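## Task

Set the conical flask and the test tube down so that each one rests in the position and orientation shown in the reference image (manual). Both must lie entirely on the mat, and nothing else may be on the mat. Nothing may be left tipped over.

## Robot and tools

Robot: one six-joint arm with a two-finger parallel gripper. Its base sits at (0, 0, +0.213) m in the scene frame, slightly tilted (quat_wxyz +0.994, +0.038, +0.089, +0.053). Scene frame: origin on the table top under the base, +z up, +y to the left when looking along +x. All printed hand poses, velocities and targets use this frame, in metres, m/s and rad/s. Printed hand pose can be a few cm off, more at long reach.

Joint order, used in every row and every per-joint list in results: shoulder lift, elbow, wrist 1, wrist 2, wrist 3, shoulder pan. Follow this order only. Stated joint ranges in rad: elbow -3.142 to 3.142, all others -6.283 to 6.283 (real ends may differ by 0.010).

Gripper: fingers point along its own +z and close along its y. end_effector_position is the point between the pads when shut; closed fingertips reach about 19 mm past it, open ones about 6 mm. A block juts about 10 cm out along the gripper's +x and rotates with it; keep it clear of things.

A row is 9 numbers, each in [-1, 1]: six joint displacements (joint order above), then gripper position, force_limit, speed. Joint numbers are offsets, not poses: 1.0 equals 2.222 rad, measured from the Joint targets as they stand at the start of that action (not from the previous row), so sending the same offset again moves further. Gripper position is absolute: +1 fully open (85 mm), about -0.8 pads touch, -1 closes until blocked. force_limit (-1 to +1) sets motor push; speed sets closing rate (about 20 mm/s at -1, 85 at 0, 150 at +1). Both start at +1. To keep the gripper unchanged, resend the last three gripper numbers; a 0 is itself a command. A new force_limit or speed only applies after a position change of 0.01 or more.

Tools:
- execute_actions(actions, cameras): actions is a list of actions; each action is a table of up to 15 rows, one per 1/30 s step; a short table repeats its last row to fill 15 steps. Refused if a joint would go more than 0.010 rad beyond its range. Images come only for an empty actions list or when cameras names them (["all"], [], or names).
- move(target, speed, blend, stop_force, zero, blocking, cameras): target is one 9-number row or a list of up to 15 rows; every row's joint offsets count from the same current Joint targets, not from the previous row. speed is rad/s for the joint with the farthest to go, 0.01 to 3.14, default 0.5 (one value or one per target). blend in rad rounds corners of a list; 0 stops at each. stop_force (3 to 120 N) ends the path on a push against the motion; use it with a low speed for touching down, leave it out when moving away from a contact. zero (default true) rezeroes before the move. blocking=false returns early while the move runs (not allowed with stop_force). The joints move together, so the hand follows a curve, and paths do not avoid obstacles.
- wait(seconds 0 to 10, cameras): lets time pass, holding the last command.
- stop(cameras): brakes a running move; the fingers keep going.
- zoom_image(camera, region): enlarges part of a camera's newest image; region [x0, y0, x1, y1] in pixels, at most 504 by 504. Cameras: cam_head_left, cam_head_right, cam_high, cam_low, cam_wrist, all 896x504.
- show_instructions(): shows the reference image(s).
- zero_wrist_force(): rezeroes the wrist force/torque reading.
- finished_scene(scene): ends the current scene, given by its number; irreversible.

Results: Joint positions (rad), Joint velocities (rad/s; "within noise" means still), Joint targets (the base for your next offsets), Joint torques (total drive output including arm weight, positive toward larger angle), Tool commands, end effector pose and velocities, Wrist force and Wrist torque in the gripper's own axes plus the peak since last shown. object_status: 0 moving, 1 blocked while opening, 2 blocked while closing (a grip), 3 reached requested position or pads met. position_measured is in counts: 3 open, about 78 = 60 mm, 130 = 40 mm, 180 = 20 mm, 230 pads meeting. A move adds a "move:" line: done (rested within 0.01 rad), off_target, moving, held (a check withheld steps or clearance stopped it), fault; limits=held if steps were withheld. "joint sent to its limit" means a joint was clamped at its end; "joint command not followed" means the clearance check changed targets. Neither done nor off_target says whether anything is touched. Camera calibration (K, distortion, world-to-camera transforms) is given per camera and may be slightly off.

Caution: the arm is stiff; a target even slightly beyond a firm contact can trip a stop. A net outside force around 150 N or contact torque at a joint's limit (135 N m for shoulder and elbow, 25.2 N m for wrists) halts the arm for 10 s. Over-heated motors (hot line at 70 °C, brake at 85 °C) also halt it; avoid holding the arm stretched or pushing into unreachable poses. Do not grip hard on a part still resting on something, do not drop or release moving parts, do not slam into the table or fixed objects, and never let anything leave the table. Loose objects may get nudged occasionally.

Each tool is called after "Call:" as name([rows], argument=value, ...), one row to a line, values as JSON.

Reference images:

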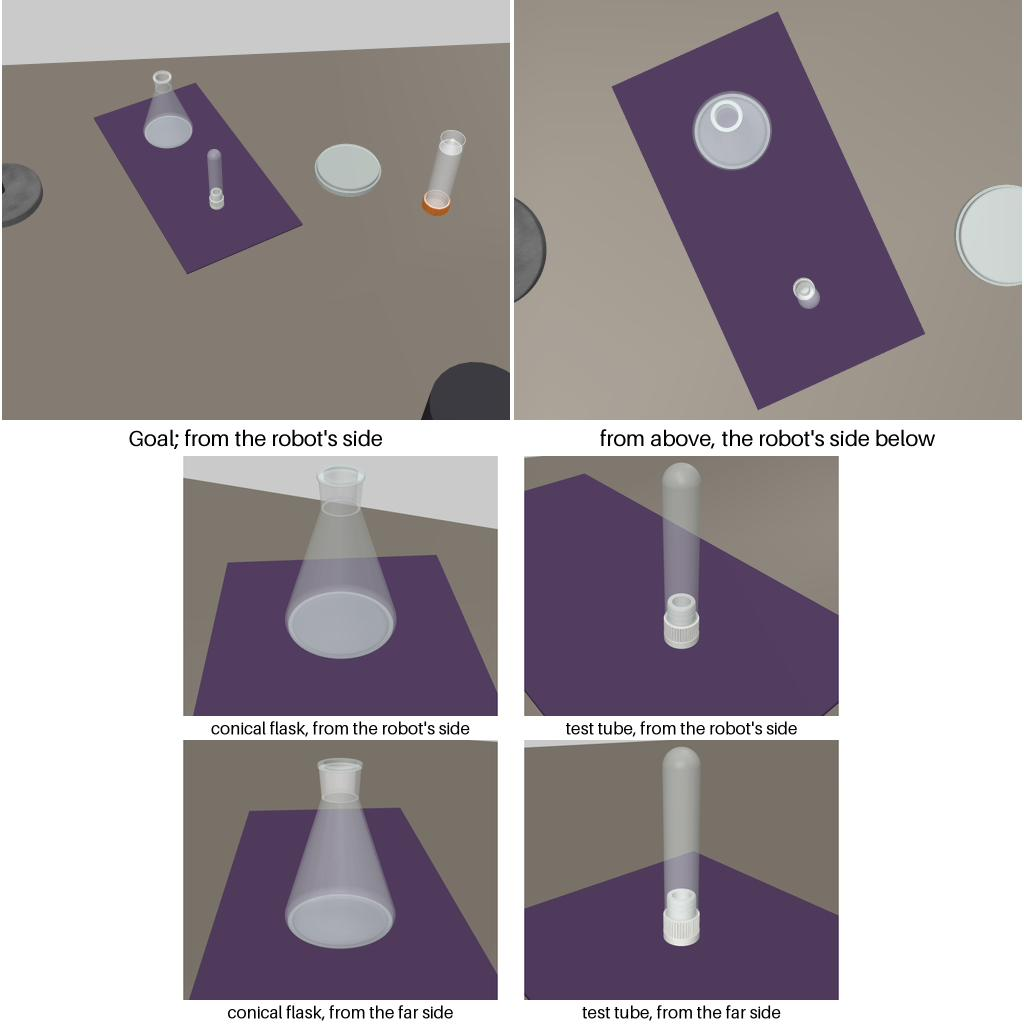

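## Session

Call:
execute_actions(actions=[])

Scene clock: 0.00 s.
end_effector_position=(+0.2237, -0.3787, +0.1162) position_measured=3 object_status=3 end_effector_quat_wxyz=(+0.054, +0.955, -0.159, +0.243)
Joint names: [shoulder lift, elbow, wrist 1, wrist 2, wrist 3, shoulder pan]
Joint positions: [-1.105 2.636 -3.275 -0.891 1.799 -1.841]
Joint velocities: within noise
Joint torques (N m): no reading
Motor temperatures (°C): [36 34 45 35 48 37]
Wrist force (N): no reading
Wrist torque (N m): no reading
Wrist force, peak (N): no reading
Joint targets: [-1.105 2.636 -3.275 -0.891 1.799 -1.841]
Tool commands: gripper/position=+1.0 gripper/force_limit=+1.0 gripper/speed=+1.0
camera_calibration:
cam_wrist: T_world_to_cam=[[-0.34906, -0.936485, 0.0339583, -0.269229], [-0.929985, 0.341725, -0.135468, 0.366514], [0.115259, -0.0788673, -0.9902, 0.19337], [0, 0, 0, 1]] pos_world=[0.224587, -0.362125, 0.250268]

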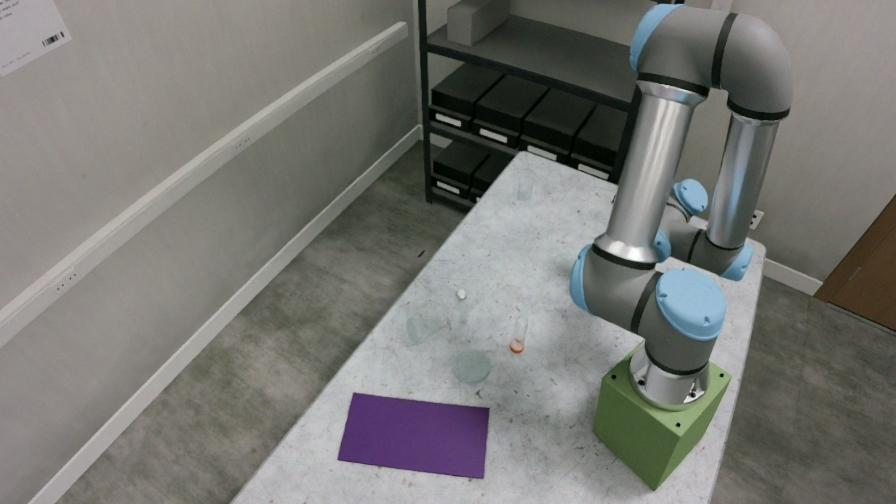

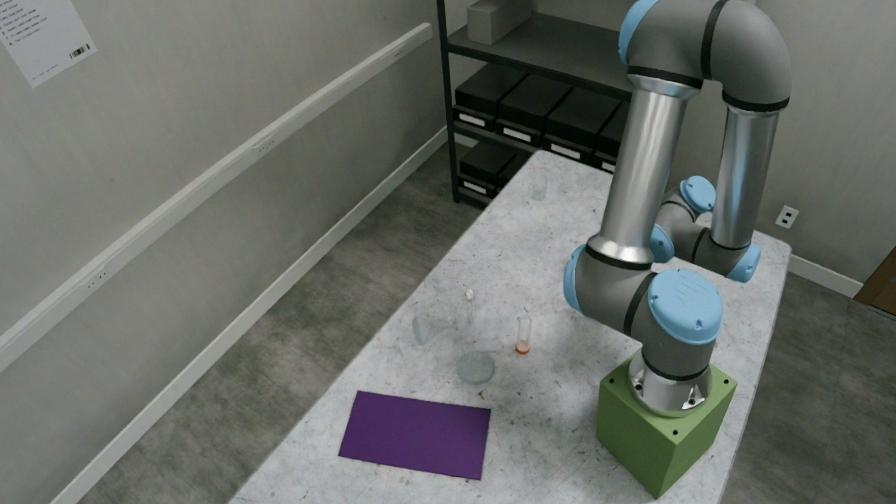

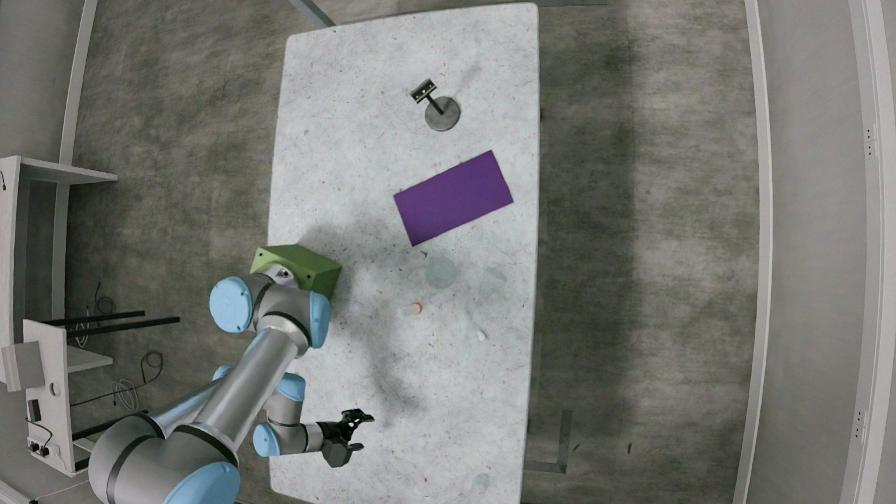

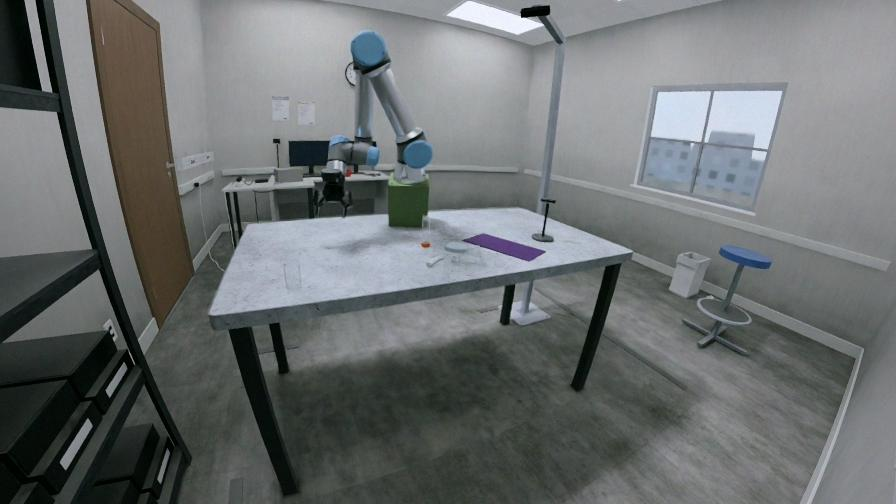

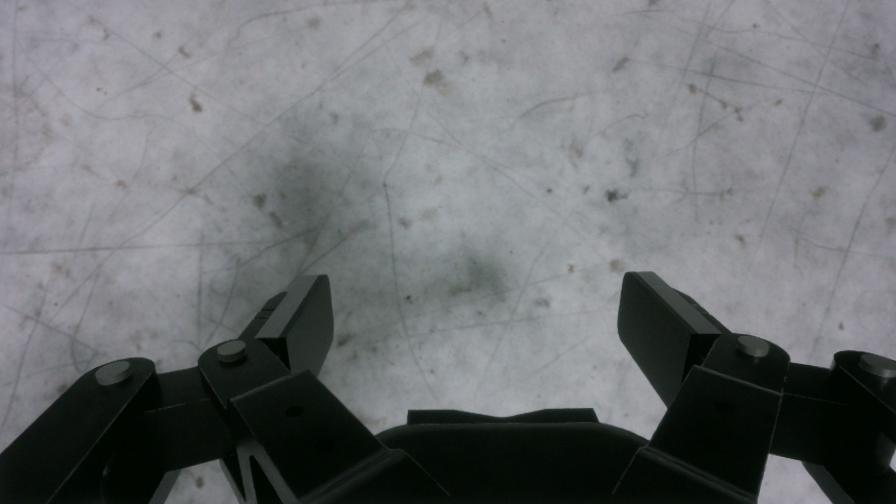

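Call:
zoom_image(camera="cam_high", region=[380, 240, 540, 400])

Call:
zoom_image(camera="cam_head_left", region=[380, 260, 560, 400])

Call:
zoom_image(camera="cam_low", region=[400, 190, 560, 290])

Scaled by 3.150.

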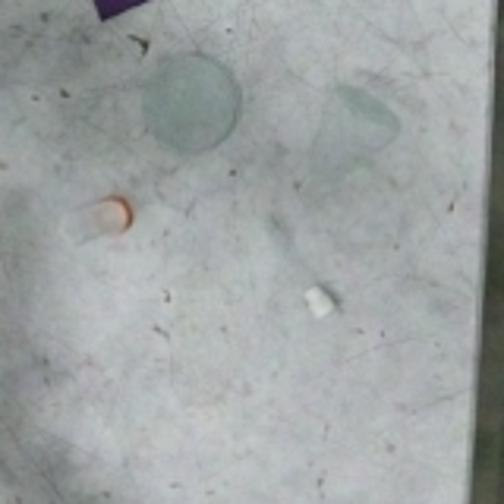

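Scaled by 2.800.

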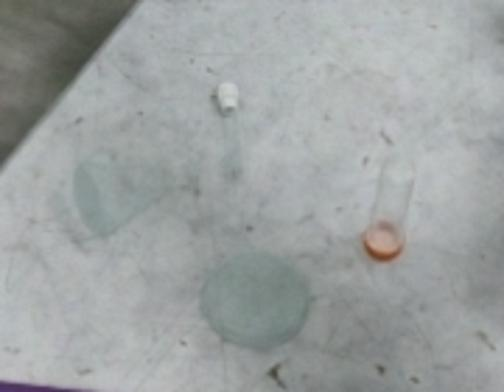

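Scaled by 3.150.

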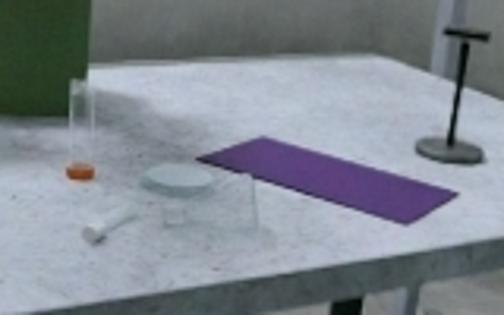

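Call:
move([
  [-0.12,0,0.12,0,0,0,1,-1,0],
  [-0.2015,-0.1221,0.3143,-0.3065,-0.9653,0.6257,1,-1,0],
], speed=1.0, blend=[0.1,0], cameras=["cam_wrist"])

Call:
zoom_image(camera="cam_wrist", region=[330, 0, 650, 300])

Scene clock: 4.17 s.
end_effector_position=(+0.4502, -0.0206, +0.2001) position_measured=3 object_status=3 end_effector_quat_wxyz=(+0.000, +0.000, +1.000, +0.000) end_effector_velocity=(+0.000, +0.001, +0.000) end_effector_angular_velocity=(+0.001, +0.001, +0.006)
Joint names: [shoulder lift, elbow, wrist 1, wrist 2, wrist 3, shoulder pan]
Joint positions: [-1.553 2.365 -2.577 -1.572 -0.346 -0.451]
Joint velocities: [0.001 0.001 0 0 -0.005 0.002]
Joint torques (N m): [-13.1 -8.69 -3.13 1.56 -1.57 11.1]
Wrist force (N): [1.7 0.1 0.8]
Wrist torque (N m): [0.01 -0.12 -0.12]
Wrist force, peak (N): [1.3 1.7 0.6]
Joint targets: [-1.553 2.365 -2.577 -1.572 -0.346 -0.451]
move: done
camera_calibration:
cam_wrist: T_world_to_cam=[[0.013418, 0.999754, 0.0176737, 0.0222156], [0.933191, -0.018869, 0.358885, -0.478939], [0.35913, 0.0116774, -0.933214, 0.159182], [0, 0, 0, 1]] pos_world=[0.389476, -0.0331061, 0.320043]
Images, in order (width x height): cam_wrist 896x504.

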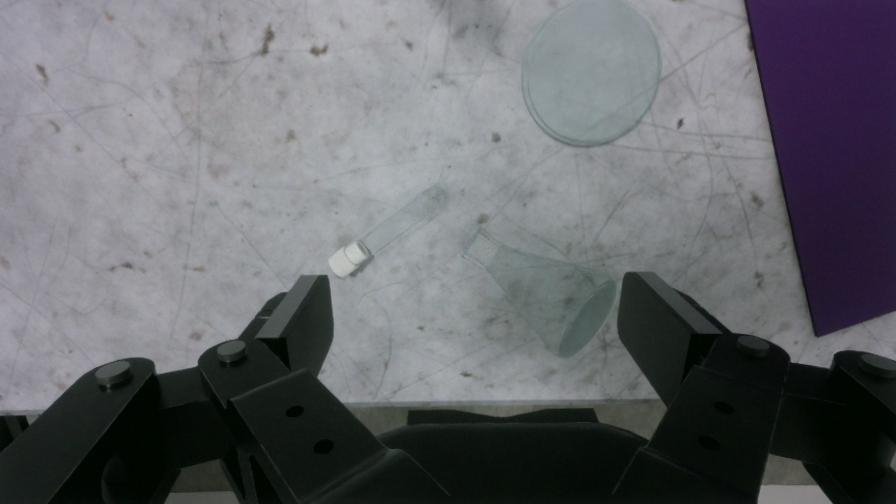

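Scaled by 1.575.

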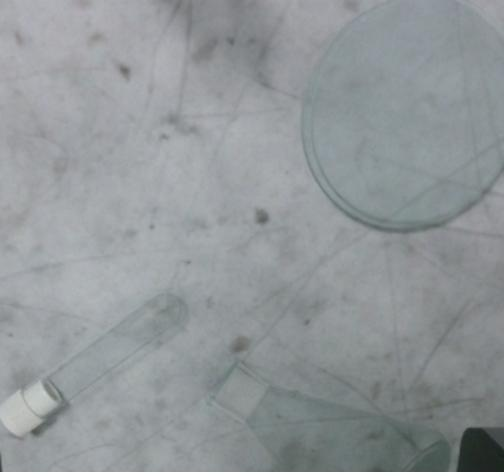

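Call:
move(target=[0.1570,0.0251,-0.1574,0.2984,-0.5837,-0.1263,0.15,-1,0], speed=0.8, cameras=["cam_wrist"])

Scene clock: 9.30 s.
end_effector_position=(+0.4995, -0.0044, +0.1251) position_measured=110 object_status=3 end_effector_quat_wxyz=(+0.262, -0.459, +0.836, +0.148) end_effector_velocity=(+0.000, +0.000, +0.000) end_effector_angular_velocity=(-0.002, -0.002, +0.004)
Joint names: [shoulder lift, elbow, wrist 1, wrist 2, wrist 3, shoulder pan]
Joint positions: [-1.204 2.421 -2.926 -0.909 -1.643 -0.732]
Joint velocities: [0 0 0 0 -0.005 0]
Joint torques (N m): [-35.77 -15.17 -3.02 1.19 -1.61 4.16]
Wrist force (N): [3.8 0.5 0.5]
Wrist torque (N m): [0.04 -0.31 -0.23]
Wrist force, peak (N): [4.2 0.1 0.8]
Joint targets: [-1.204 2.420 -2.927 -0.909 -1.643 -0.732]
move: done
camera_calibration:
cam_wrist: T_world_to_cam=[[-0.843853, 0.535762, 0.0295229, 0.431321], [0.319993, 0.458314, 0.829188, -0.248168], [0.430717, 0.70916, -0.55819, -0.00826932], [0, 0, 0, 1]] pos_world=[0.446946, -0.111482, 0.188428]
Images, in order (width x height): cam_wrist 896x504.

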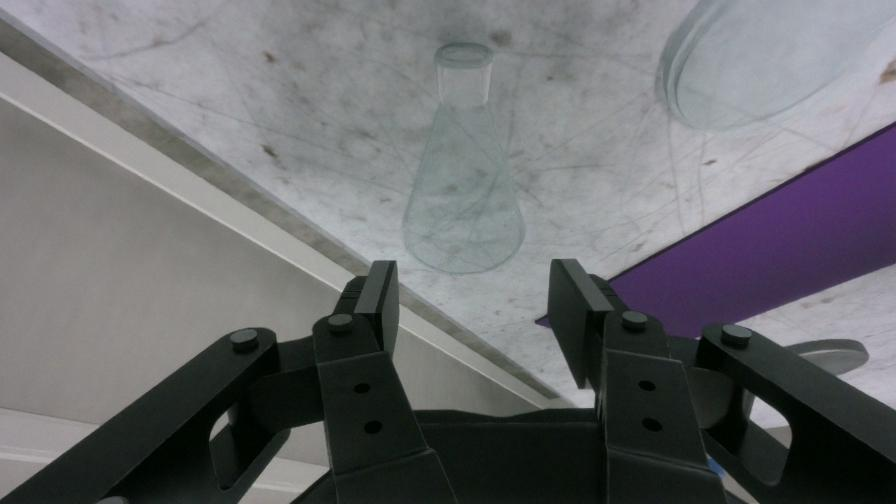

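Call:
move(target=[0.1569,-0.0318,-0.1293,-0.0009,0.0027,0.0058,0.15,-1,0], speed=0.25, stop_force=6)

Call:
move(target=[0,0,0,0,0,0,-1,-0.8,-1], cameras=["cam_wrist"])

Scene clock: 13.80 s.
end_effector_position=(+0.4992, -0.0041, +0.0250) position_measured=110 object_status=3 end_effector_quat_wxyz=(+0.262, -0.463, +0.834, +0.147)
Joint names: [shoulder lift, elbow, wrist 1, wrist 2, wrist 3, shoulder pan]
Joint positions: [-0.855 2.35 -3.214 -0.911 -1.637 -0.719]
Joint torques (N m): [-27.79 7.21 -3.98 0.29 -0.86 -4.12]
Wrist force (N): [3.6 0.6 0.8]
Wrist torque (N m): [0.05 -0.25 -0.30]
Wrist force, peak (N): [4.2 0.6 1.4]
Joint targets: [-0.855 2.350 -3.214 -0.911 -1.637 -0.719]
move: done

Scene clock: 15.27 s.
end_effector_position=(+0.4992, -0.0041, +0.0250) position_measured=172 object_status=0 end_effector_quat_wxyz=(+0.262, -0.463, +0.834, +0.147)
Joint names: [shoulder lift, elbow, wrist 1, wrist 2, wrist 3, shoulder pan]
Joint positions: [-0.855 2.35 -3.214 -0.911 -1.637 -0.719]
Joint torques (N m): [-25.43 7.96 -3.9 2.51 -0.78 -5.29]
Wrist force (N): [3.8 0.5 1.2]
Wrist torque (N m): [0.04 -0.21 -0.30]
Wrist force, peak (N): [3.9 0.9 0.9]
Joint targets: [-0.855 2.350 -3.214 -0.911 -1.637 -0.719]
move: done
camera_calibration:
cam_wrist: T_world_to_cam=[[-0.84849, 0.528666, 0.0240067, 0.436289], [0.312187, 0.463388, 0.829344, -0.161416], [0.427322, 0.711184, -0.558223, -0.0624282], [0, 0, 0, 1]] pos_world=[0.447256, -0.111455, 0.088547]
Images, in order (width x height): cam_wrist 896x504.

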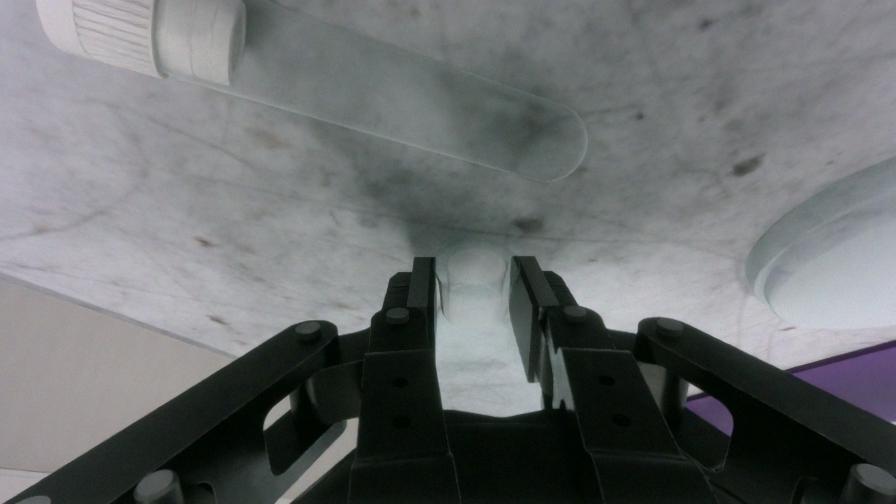

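Call:
move([
  [-0.1569,0.0318,0.1293,0.0009,-0.0027,-0.0058,-1,-0.8,-1],
  [-0.2678,0.0318,0.2403,0.0009,-0.0027,-0.0058,-1,-0.8,-1],
  [-0.2115,-0.0045,0.288,0.0998,0.63,0.0999,-1,-0.8,-1],
], speed=0.7, blend=[0.05,0.1,0], cameras=["cam_wrist","cam_low"])

Call:
zoom_image(camera="cam_low", region=[380, 140, 580, 280])

Scene clock: 20.03 s.
end_effector_position=(+0.5104, +0.1487, +0.2076) position_measured=172 object_status=2 end_effector_quat_wxyz=(+0.042, +0.113, +0.895, +0.429) end_effector_velocity=(+0.000, +0.000, +0.001) end_effector_angular_velocity=(+0.001, +0.003, -0.003)
Joint names: [shoulder lift, elbow, wrist 1, wrist 2, wrist 3, shoulder pan]
Joint positions: [-1.325 2.34 -2.574 -0.689 -0.238 -0.497]
Joint velocities: [-0.002 0.001 0 0 0.006 0]
Joint torques (N m): [-40.81 -5.27 -3.82 -1.14 2.05 -3.04]
Wrist force (N): [1.7 -1.5 -0.3]
Wrist torque (N m): [0.03 -0.11 0.01]
Wrist force, peak (N): [5.1 0.7 2.6]
Joint targets: [-1.325 2.340 -2.574 -0.689 -0.237 -0.497]
move: done
camera_calibration:
cam_wrist: T_world_to_cam=[[0.176716, 0.589525, 0.788182, -0.330315], [0.841432, -0.505945, 0.189769, -0.380238], [0.510651, 0.629666, -0.585454, -0.0987579], [0, 0, 0, 1]] pos_world=[0.428747, 0.0645342, 0.274688]
Images, in order (width x height): cam_low 896x504, cam_wrist 896x504.

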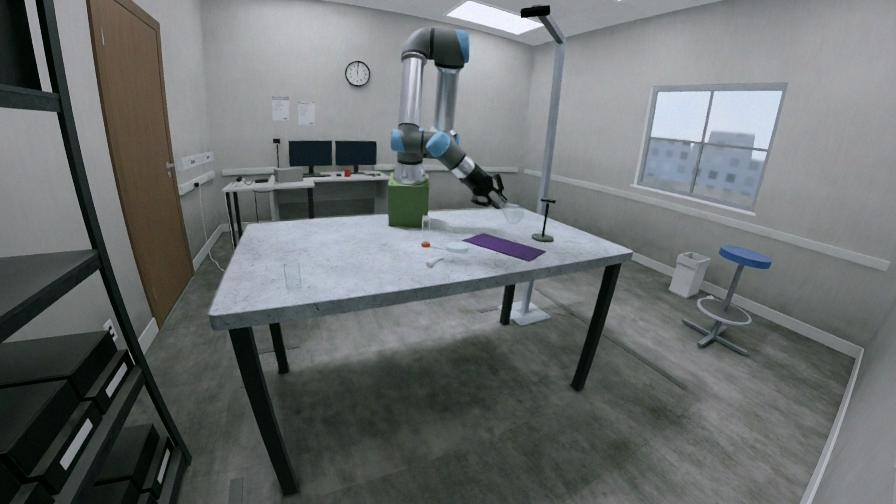

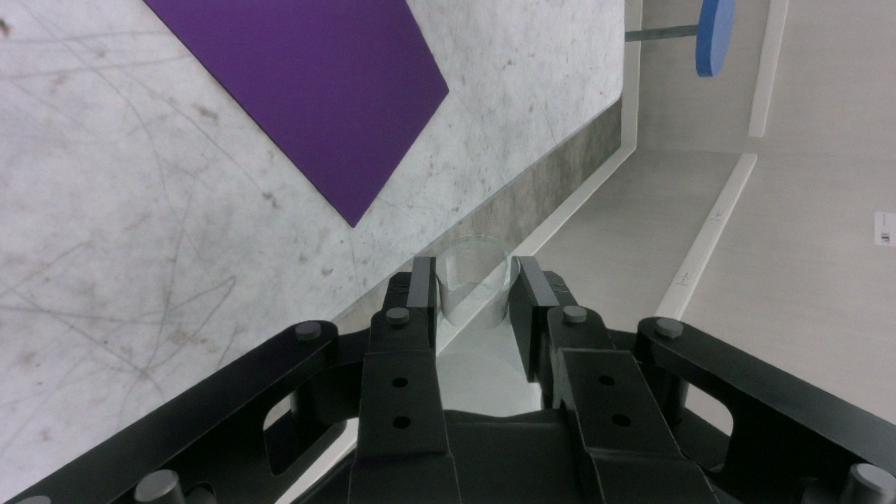

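Scaled by 2.520.

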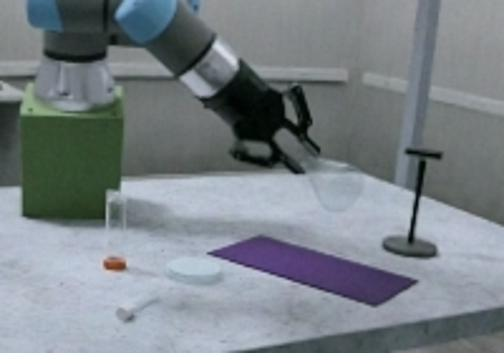

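Call:
move([
  [0.0563,-0.0340,0.0475,0.0997,0.6382,0.0997,-1,-0.8,-1],
  [0.1865,-0.0340,-0.0827,0.0997,0.6382,0.0997,-1,-0.8,-1],
], speed=0.6, blend=[0.05,0], cameras=["cam_high","cam_low","cam_head_left","cam_wrist"])

Call:
zoom_image(camera="cam_low", region=[420, 160, 580, 280])

Call:
zoom_image(camera="cam_high", region=[380, 140, 540, 300])

Scene clock: 23.83 s.
end_effector_position=(+0.4703, +0.2893, +0.1303) position_measured=172 object_status=2 end_effector_quat_wxyz=(-0.390, +0.590, +0.590, +0.390) end_effector_velocity=(-0.001, +0.000, -0.001) end_effector_angular_velocity=(+0.000, +0.001, -0.001)
Joint names: [shoulder lift, elbow, wrist 1, wrist 2, wrist 3, shoulder pan]
Joint positions: [-0.911 2.264 -2.757 -0.468 1.181 -0.275]
Joint velocities: [0.004 0.001 -0.005 0.001 0.001 0]
Joint torques (N m): [-26.67 1.87 -3.88 0.26 1.75 -4.79]
Wrist force (N): [-1.5 0.1 -1.0]
Wrist torque (N m): [-0.10 -0.10 -0.01]
Wrist force, peak (N): [-3.7 -0.4 -0.1]
Joint targets: [-0.911 2.264 -2.758 -0.468 1.181 -0.275]
move: done
camera_calibration:
cam_wrist: T_world_to_cam=[[0.999745, -0.0217038, -0.00622743, -0.451928], [-0.0195656, -0.695037, -0.718707, 0.317329], [0.0112704, 0.718646, -0.695285, 0.0113484], [0, 0, 0, 1]] pos_world=[0.457894, 0.202591, 0.233143]
Images, in order (width x height): cam_head_left 896x504, cam_high 896x504, cam_low 896x504, cam_wrist 896x504.

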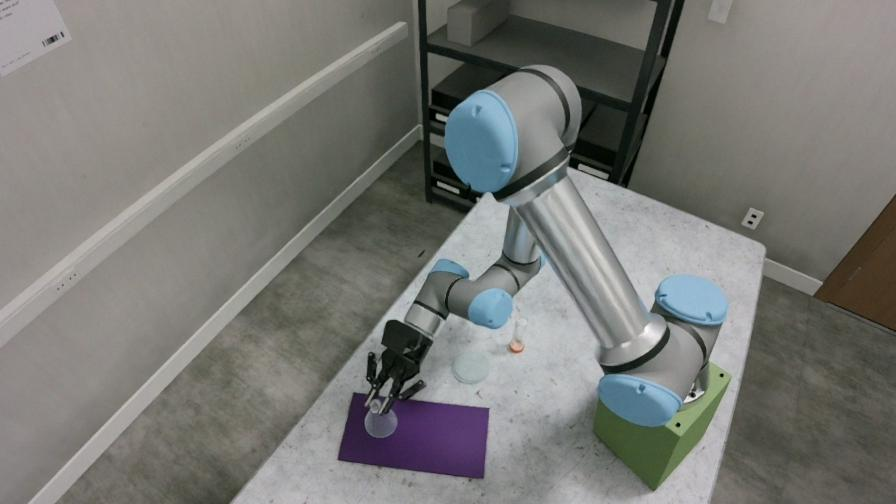

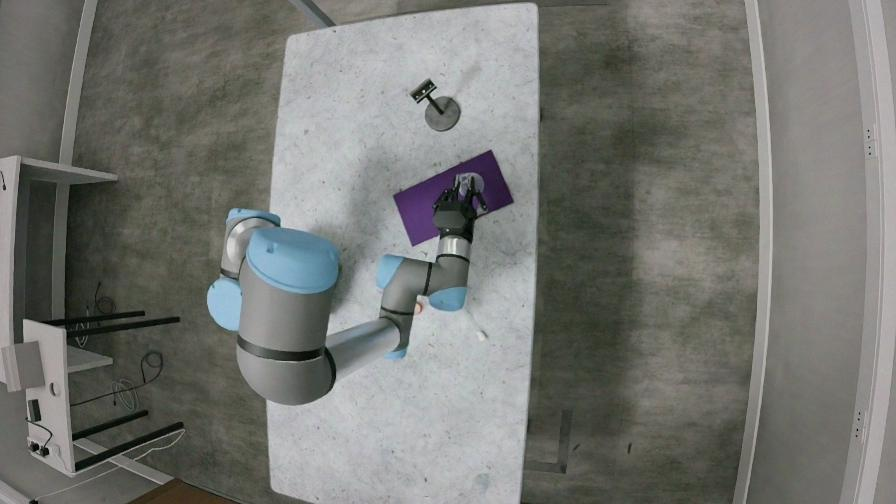

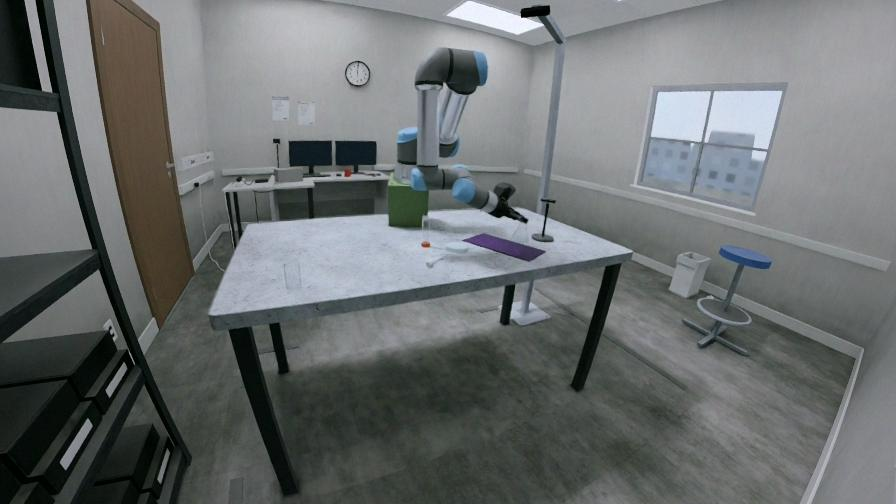

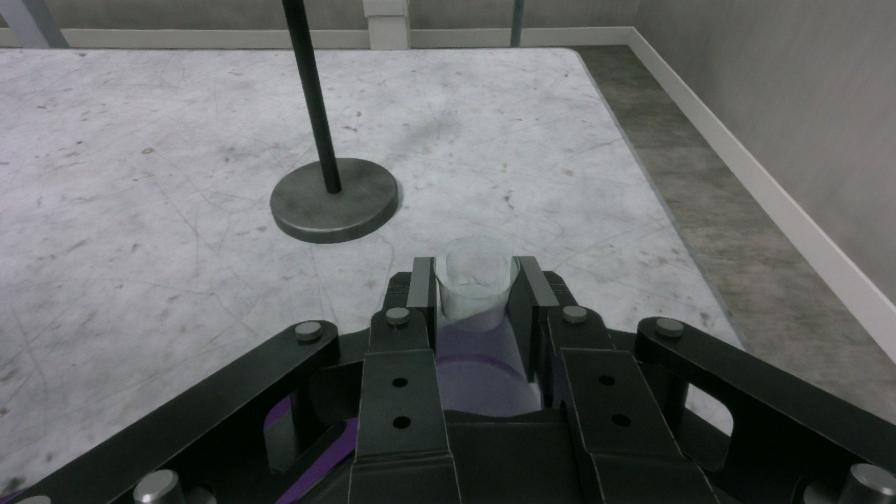

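Scaled by 3.150.

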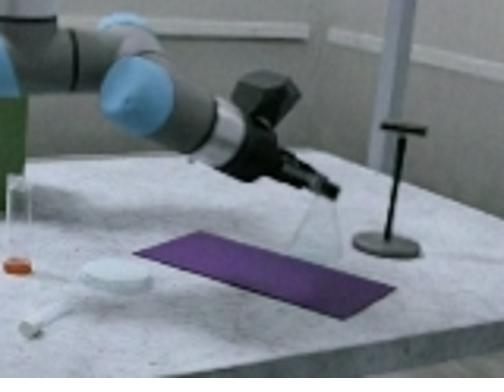

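Scaled by 3.150.

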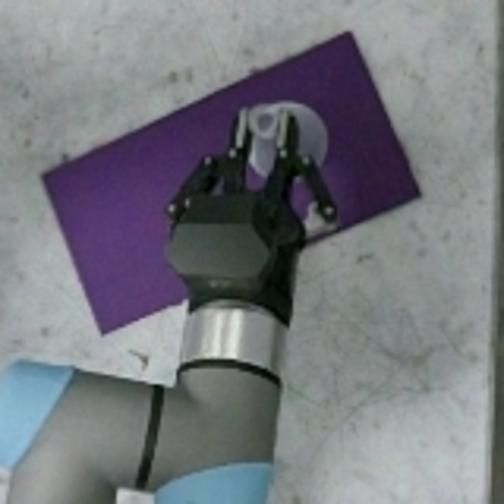

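Call:
move(target=[0.0469,-0.0152,-0.0288,0,-0.0029,-0.0014,-1,-0.8,-1], speed=0.05, stop_force=4, cameras=["cam_low","cam_wrist"])

Call:
zoom_image(camera="cam_low", region=[480, 190, 560, 270])

Scene clock: 27.40 s.
end_effector_position=(+0.4702, +0.2893, +0.0952) position_measured=172 object_status=2 end_effector_quat_wxyz=(-0.391, +0.590, +0.589, +0.390)
Joint names: [shoulder lift, elbow, wrist 1, wrist 2, wrist 3, shoulder pan]
Joint positions: [-0.807 2.23 -2.822 -0.468 1.174 -0.278]
Joint torques (N m): [-50.56 4.55 -0.93 4.83 1.41 2.42]
Wrist force (N): [-1.6 0.4 -1.2]
Wrist torque (N m): [-0.05 -0.09 0.05]
Wrist force, peak (N): [-1.6 0.4 -1.5]
Joint targets: [-0.807 2.230 -2.822 -0.468 1.174 -0.278]
move: done
camera_calibration:
cam_wrist: T_world_to_cam=[[0.999733, -0.0220358, -0.00688643, -0.451848], [-0.0202631, -0.694569, -0.719141, 0.2922], [0.0110638, 0.719089, -0.69483, -0.0130664], [0, 0, 0, 1]] pos_world=[0.457793, 0.202392, 0.197942]
Images, in order (width x height): cam_low 896x504, cam_wrist 896x504.

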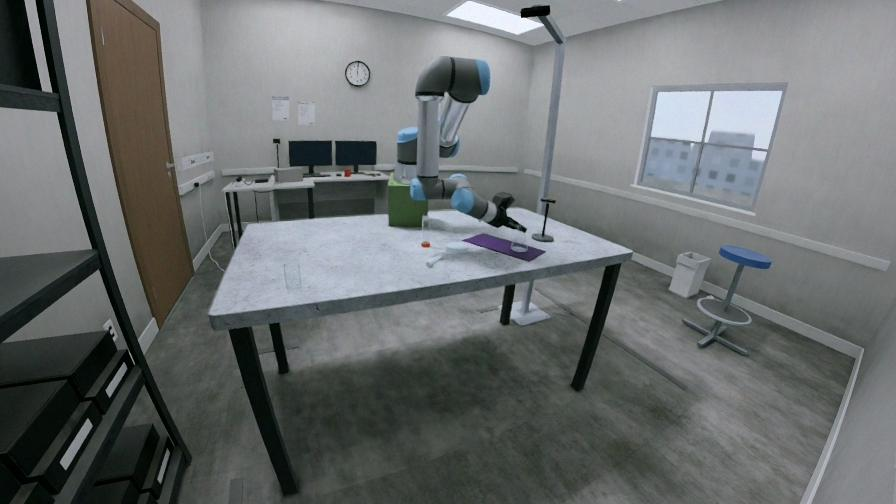

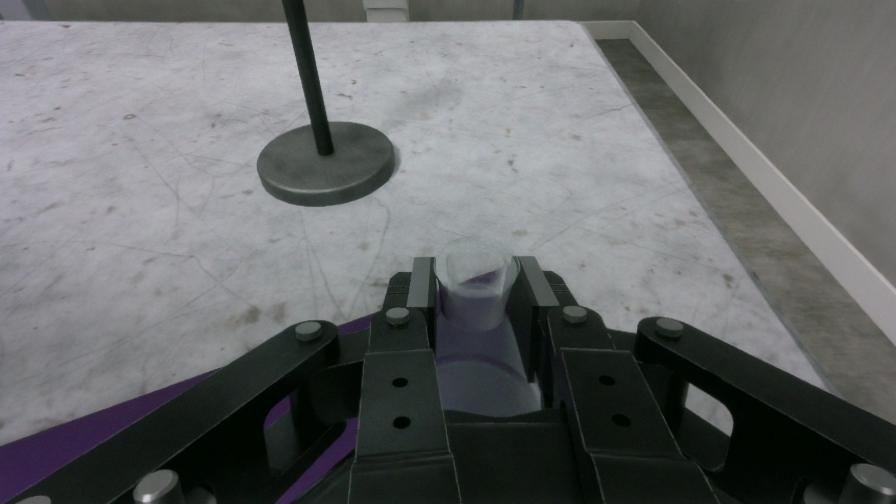

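Scaled by 6.300.

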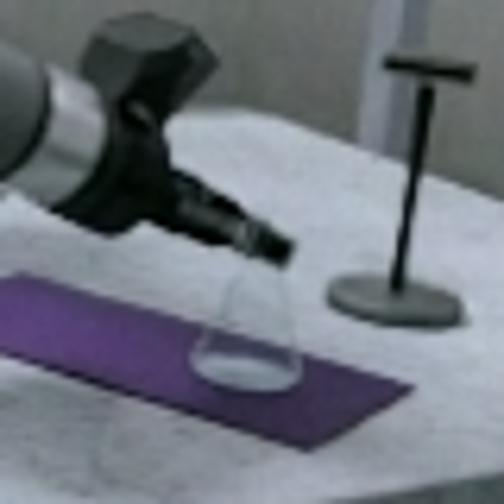

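Call:
move(target=[0.0201,-0.0065,-0.0124,0,-0.0012,-0.0006,-1,-0.8,-1], speed=0.03, stop_force=3.5)

Scene clock: 29.70 s.
end_effector_position=(+0.4701, +0.2893, +0.0934) position_measured=172 object_status=2 end_effector_quat_wxyz=(-0.391, +0.590, +0.589, +0.390)
Joint names: [shoulder lift, elbow, wrist 1, wrist 2, wrist 3, shoulder pan]
Joint positions: [-0.802 2.229 -2.825 -0.468 1.174 -0.278]
Joint torques (N m): [-48.71 5.93 -2.66 -1.45 1.75 8.61]
Wrist force (N): [0.8 -0.1 -2.3]
Wrist torque (N m): [-0.10 -0.11 0.05]
Wrist force, peak (N): [7.0 -1.0 -6.3]
Joint targets: [-0.802 2.229 -2.825 -0.468 1.174 -0.278]
move: contact; the shoulder lift is farthest, 0.039 rad from its target

Call:
move([
  [0,0,0,0,0,0,0.15,-0.8,-1],
  [-0.0684,0.0122,0.1612,-0.0167,-0.1187,-0.0581,0.15,-0.8,-1],
  [-0.1238,0.0039,0.3102,-0.0442,-0.2175,-0.1153,0.15,-0.8,-1],
], speed=0.3, blend=[0,0.02,0], cameras=["cam_low","cam_wrist"])

Call:
move(target=[-0.0458,0.0905,-0.5251,-0.5546,-0.0242,0.068,0.0,-0.8,-1], speed=0.8, cameras=["cam_wrist"])

Scene clock: 35.80 s.
end_effector_position=(+0.4702, +0.1697, +0.1450) position_measured=110 object_status=3 end_effector_quat_wxyz=(-0.391, +0.590, +0.589, +0.391)
Joint names: [shoulder lift, elbow, wrist 1, wrist 2, wrist 3, shoulder pan]
Joint positions: [-1.077 2.237 -2.136 -0.566 0.691 -0.534]
Joint torques (N m): [-28.32 -3.24 0.28 4.22 -0.47 4.13]
Wrist force (N): [-1.1 0.2 -1.2]
Wrist torque (N m): [-0.08 -0.07 -0.09]
Wrist force, peak (N): [0.7 0.4 -2.7]
Joint targets: [-1.077 2.238 -2.136 -0.566 0.691 -0.534]
move: done
camera_calibration:
cam_wrist: T_world_to_cam=[[0.99972, -0.0225957, -0.00704852, -0.453944], [-0.0207662, -0.694404, -0.719286, 0.245264], [0.0113582, 0.719231, -0.694678, 0.107283], [0, 0, 0, 1]] pos_world=[0.457691, 0.0828938, 0.247742]
Images, in order (width x height): cam_low 896x504, cam_wrist 896x504.

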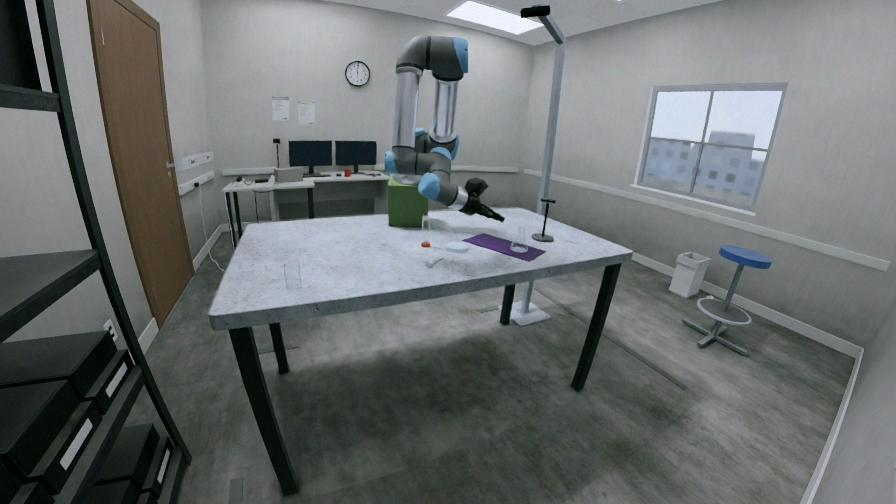

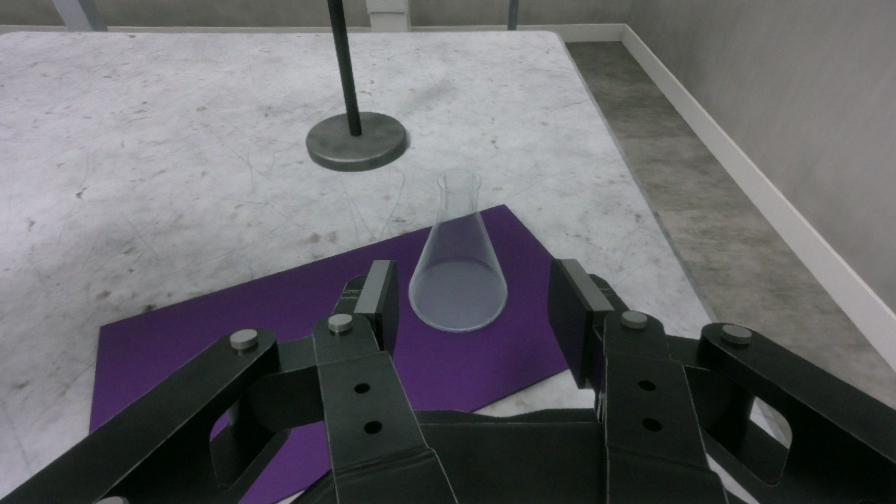

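Scene clock: 37.90 s.
end_effector_position=(+0.4792, -0.0574, +0.1248) position_measured=129 object_status=3 end_effector_quat_wxyz=(+0.154, +0.450, +0.876, -0.079) end_effector_velocity=(+0.000, -0.001, +0.001) end_effector_angular_velocity=(-0.004, -0.002, -0.001)
Joint names: [shoulder lift, elbow, wrist 1, wrist 2, wrist 3, shoulder pan]
Joint positions: [-1.179 2.439 -3.302 -1.798 0.637 -0.383]
Joint velocities: [0 0.001 -0.005 -0.004 -0.001 0]
Joint torques (N m): [-21.12 -15.81 -5.01 -3.47 1.45 -4.43]
Wrist force (N): [2.8 0.3 0.9]
Wrist torque (N m): [0.05 -0.21 -0.13]
Wrist force, peak (N): [2.8 0.4 1.1]
Joint targets: [-1.179 2.439 -3.302 -1.798 0.637 -0.383]
move: done
camera_calibration:
cam_wrist: T_world_to_cam=[[0.817287, 0.575835, 0.0213338, -0.350141], [0.423667, -0.625584, 0.655096, -0.307397], [0.390573, -0.526363, -0.755244, 0.0108629], [0, 0, 0, 1]] pos_world=[0.412157, 0.0150385, 0.217049]
Images, in order (width x height): cam_wrist 896x504.

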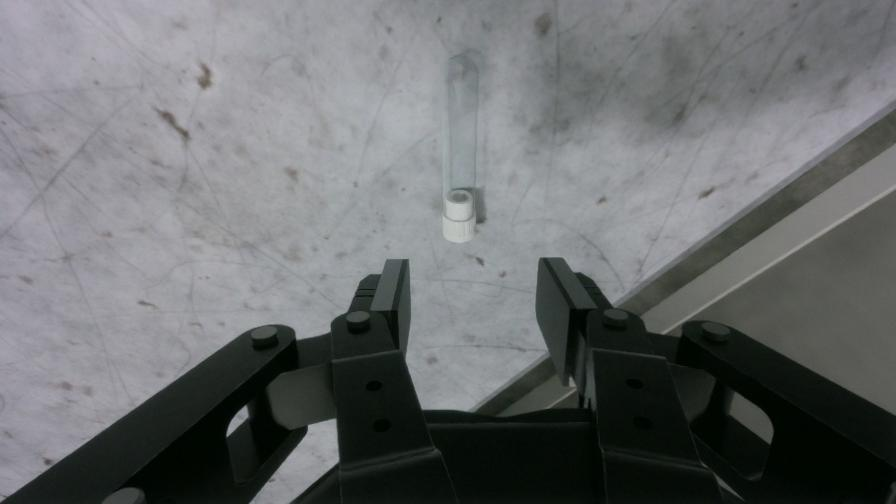

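Call:
move(target=[0.1577,-0.0336,-0.1248,0.0005,-0.0018,-0.0017,0.0,-0.8,-1], speed=0.25, stop_force=6)

Call:
move(target=[0,0,0,0,0,0,-1,-0.8,-1], cameras=["cam_wrist"])

Scene clock: 40.83 s.
end_effector_position=(+0.4793, -0.0577, +0.0250) position_measured=129 object_status=3 end_effector_quat_wxyz=(+0.154, +0.450, +0.876, -0.079)
Joint names: [shoulder lift, elbow, wrist 1, wrist 2, wrist 3, shoulder pan]
Joint positions: [-0.828 2.364 -3.58 -1.797 0.633 -0.387]
Joint torques (N m): [-25.95 7.66 -4.49 1.52 1.16 5.55]
Wrist force (N): [2.6 0.2 0.9]
Wrist torque (N m): [0.01 -0.16 -0.10]
Wrist force, peak (N): [3.4 0.1 1.9]
Joint targets: [-0.828 2.364 -3.580 -1.797 0.633 -0.387]
move: done

Scene clock: 42.30 s.
end_effector_position=(+0.4793, -0.0577, +0.0250) position_measured=192 object_status=0 end_effector_quat_wxyz=(+0.154, +0.450, +0.876, -0.079)
Joint names: [shoulder lift, elbow, wrist 1, wrist 2, wrist 3, shoulder pan]
Joint positions: [-0.828 2.364 -3.58 -1.797 0.633 -0.387]
Joint torques (N m): [-25.17 8.13 -4.43 0.46 1.29 8.79]
Wrist force (N): [2.9 0.3 -1.0]
Wrist torque (N m): [0.05 -0.20 -0.10]
Wrist force, peak (N): [3.2 0.1 0.7]
Joint targets: [-0.828 2.364 -3.580 -1.797 0.633 -0.387]
move: done
camera_calibration:
cam_wrist: T_world_to_cam=[[0.81725, 0.575901, 0.0209676, -0.347755], [0.423369, -0.624684, 0.656146, -0.241981], [0.390974, -0.527359, -0.754342, -0.0649799], [0, 0, 0, 1]] pos_world=[0.412056, 0.0148434, 0.117049]
Images, in order (width x height): cam_wrist 896x504.

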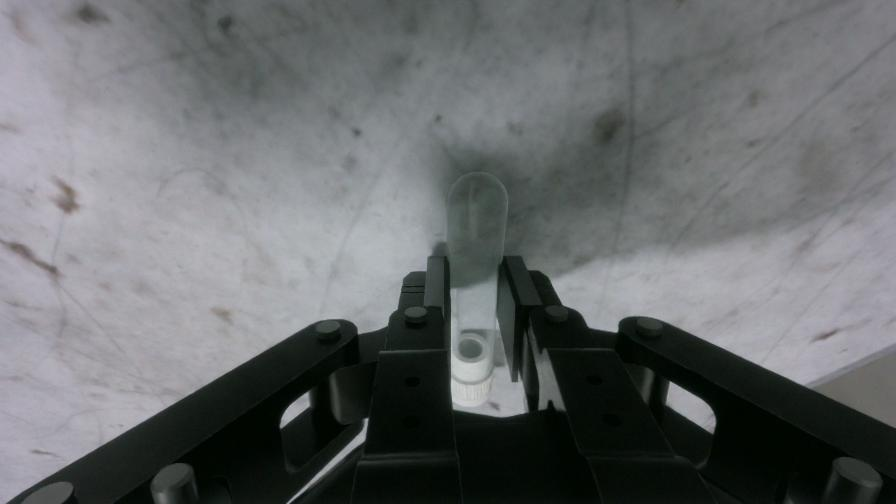

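Call:
move([
  [-0.1577,0.0336,0.1248,-0.0005,0.0018,0.0017,-1,-0.8,-1],
  [-0.1899,-0.0448,0.7904,0.5150,-0.0517,-0.0056,-1,-0.8,-1],
  [-0.0482,-0.0448,0.6487,0.5150,-0.0517,-0.0056,-1,-0.8,-1],
], speed=0.6, blend=[0.05,0.05,0], cameras=["cam_low","cam_high","cam_wrist"])

Call:
zoom_image(camera="cam_low", region=[440, 180, 560, 270])

Call:
zoom_image(camera="cam_high", region=[380, 130, 540, 290])

Scene clock: 47.73 s.
end_effector_position=(+0.3792, +0.2388, +0.1003) position_measured=192 object_status=2 end_effector_quat_wxyz=(-0.455, +0.499, +0.650, +0.349) end_effector_velocity=(+0.000, +0.000, -0.001) end_effector_angular_velocity=(+0.000, -0.002, -0.001)
Joint names: [shoulder lift, elbow, wrist 1, wrist 2, wrist 3, shoulder pan]
Joint positions: [-0.935 2.264 -2.138 -0.653 0.518 -0.4]
Joint velocities: [0.003 0 -0.005 0.001 0 0]
Joint torques (N m): [-26.23 3.09 -1.75 3.64 1.64 1.79]
Wrist force (N): [-1.4 0.5 -1.7]
Wrist torque (N m): [-0.04 -0.04 0.03]
Wrist force, peak (N): [3.7 -0.1 3.1]
Joint targets: [-0.935 2.264 -2.138 -0.653 0.518 -0.400]
move: done
camera_calibration:
cam_wrist: T_world_to_cam=[[0.971305, 0.237701, -0.00805197, -0.41313], [0.150079, -0.638823, -0.754574, 0.184689], [-0.184506, 0.731713, -0.656166, 0.0949633], [0, 0, 0, 1]] pos_world=[0.391078, 0.146699, 0.198347]
Images, in order (width x height): cam_high 896x504, cam_low 896x504, cam_wrist 896x504.

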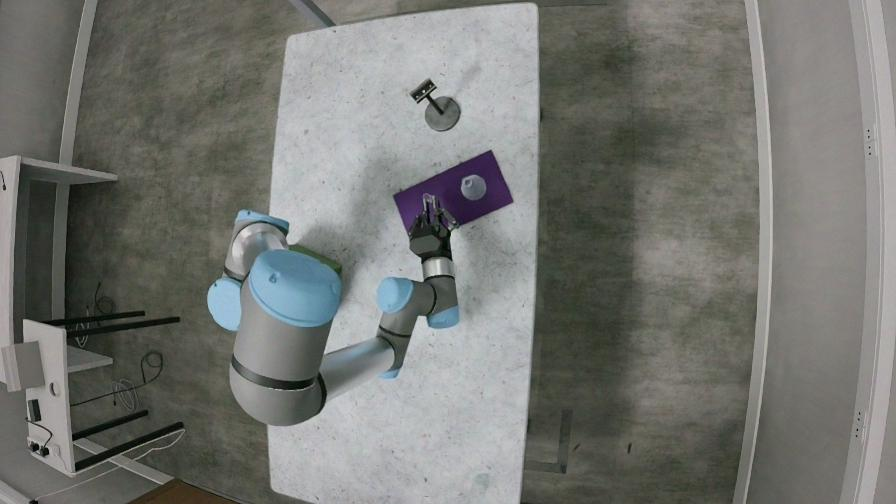

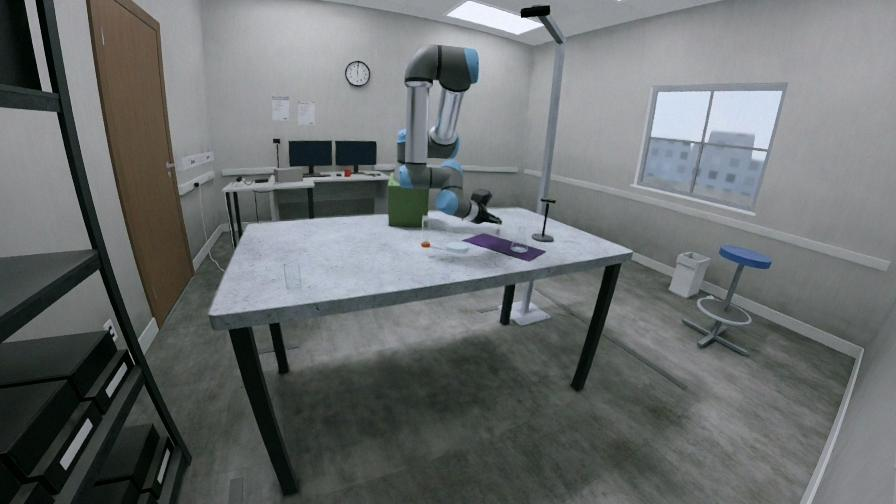

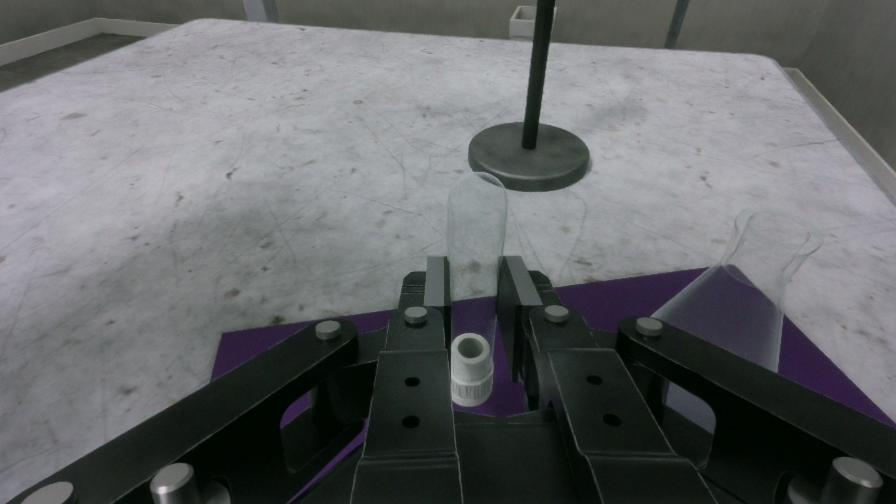

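Scaled by 4.200.

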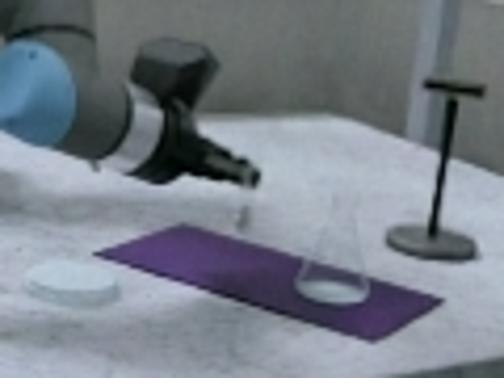

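Scaled by 3.150.

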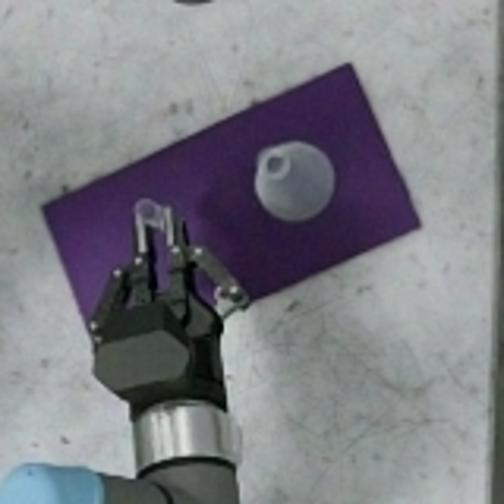

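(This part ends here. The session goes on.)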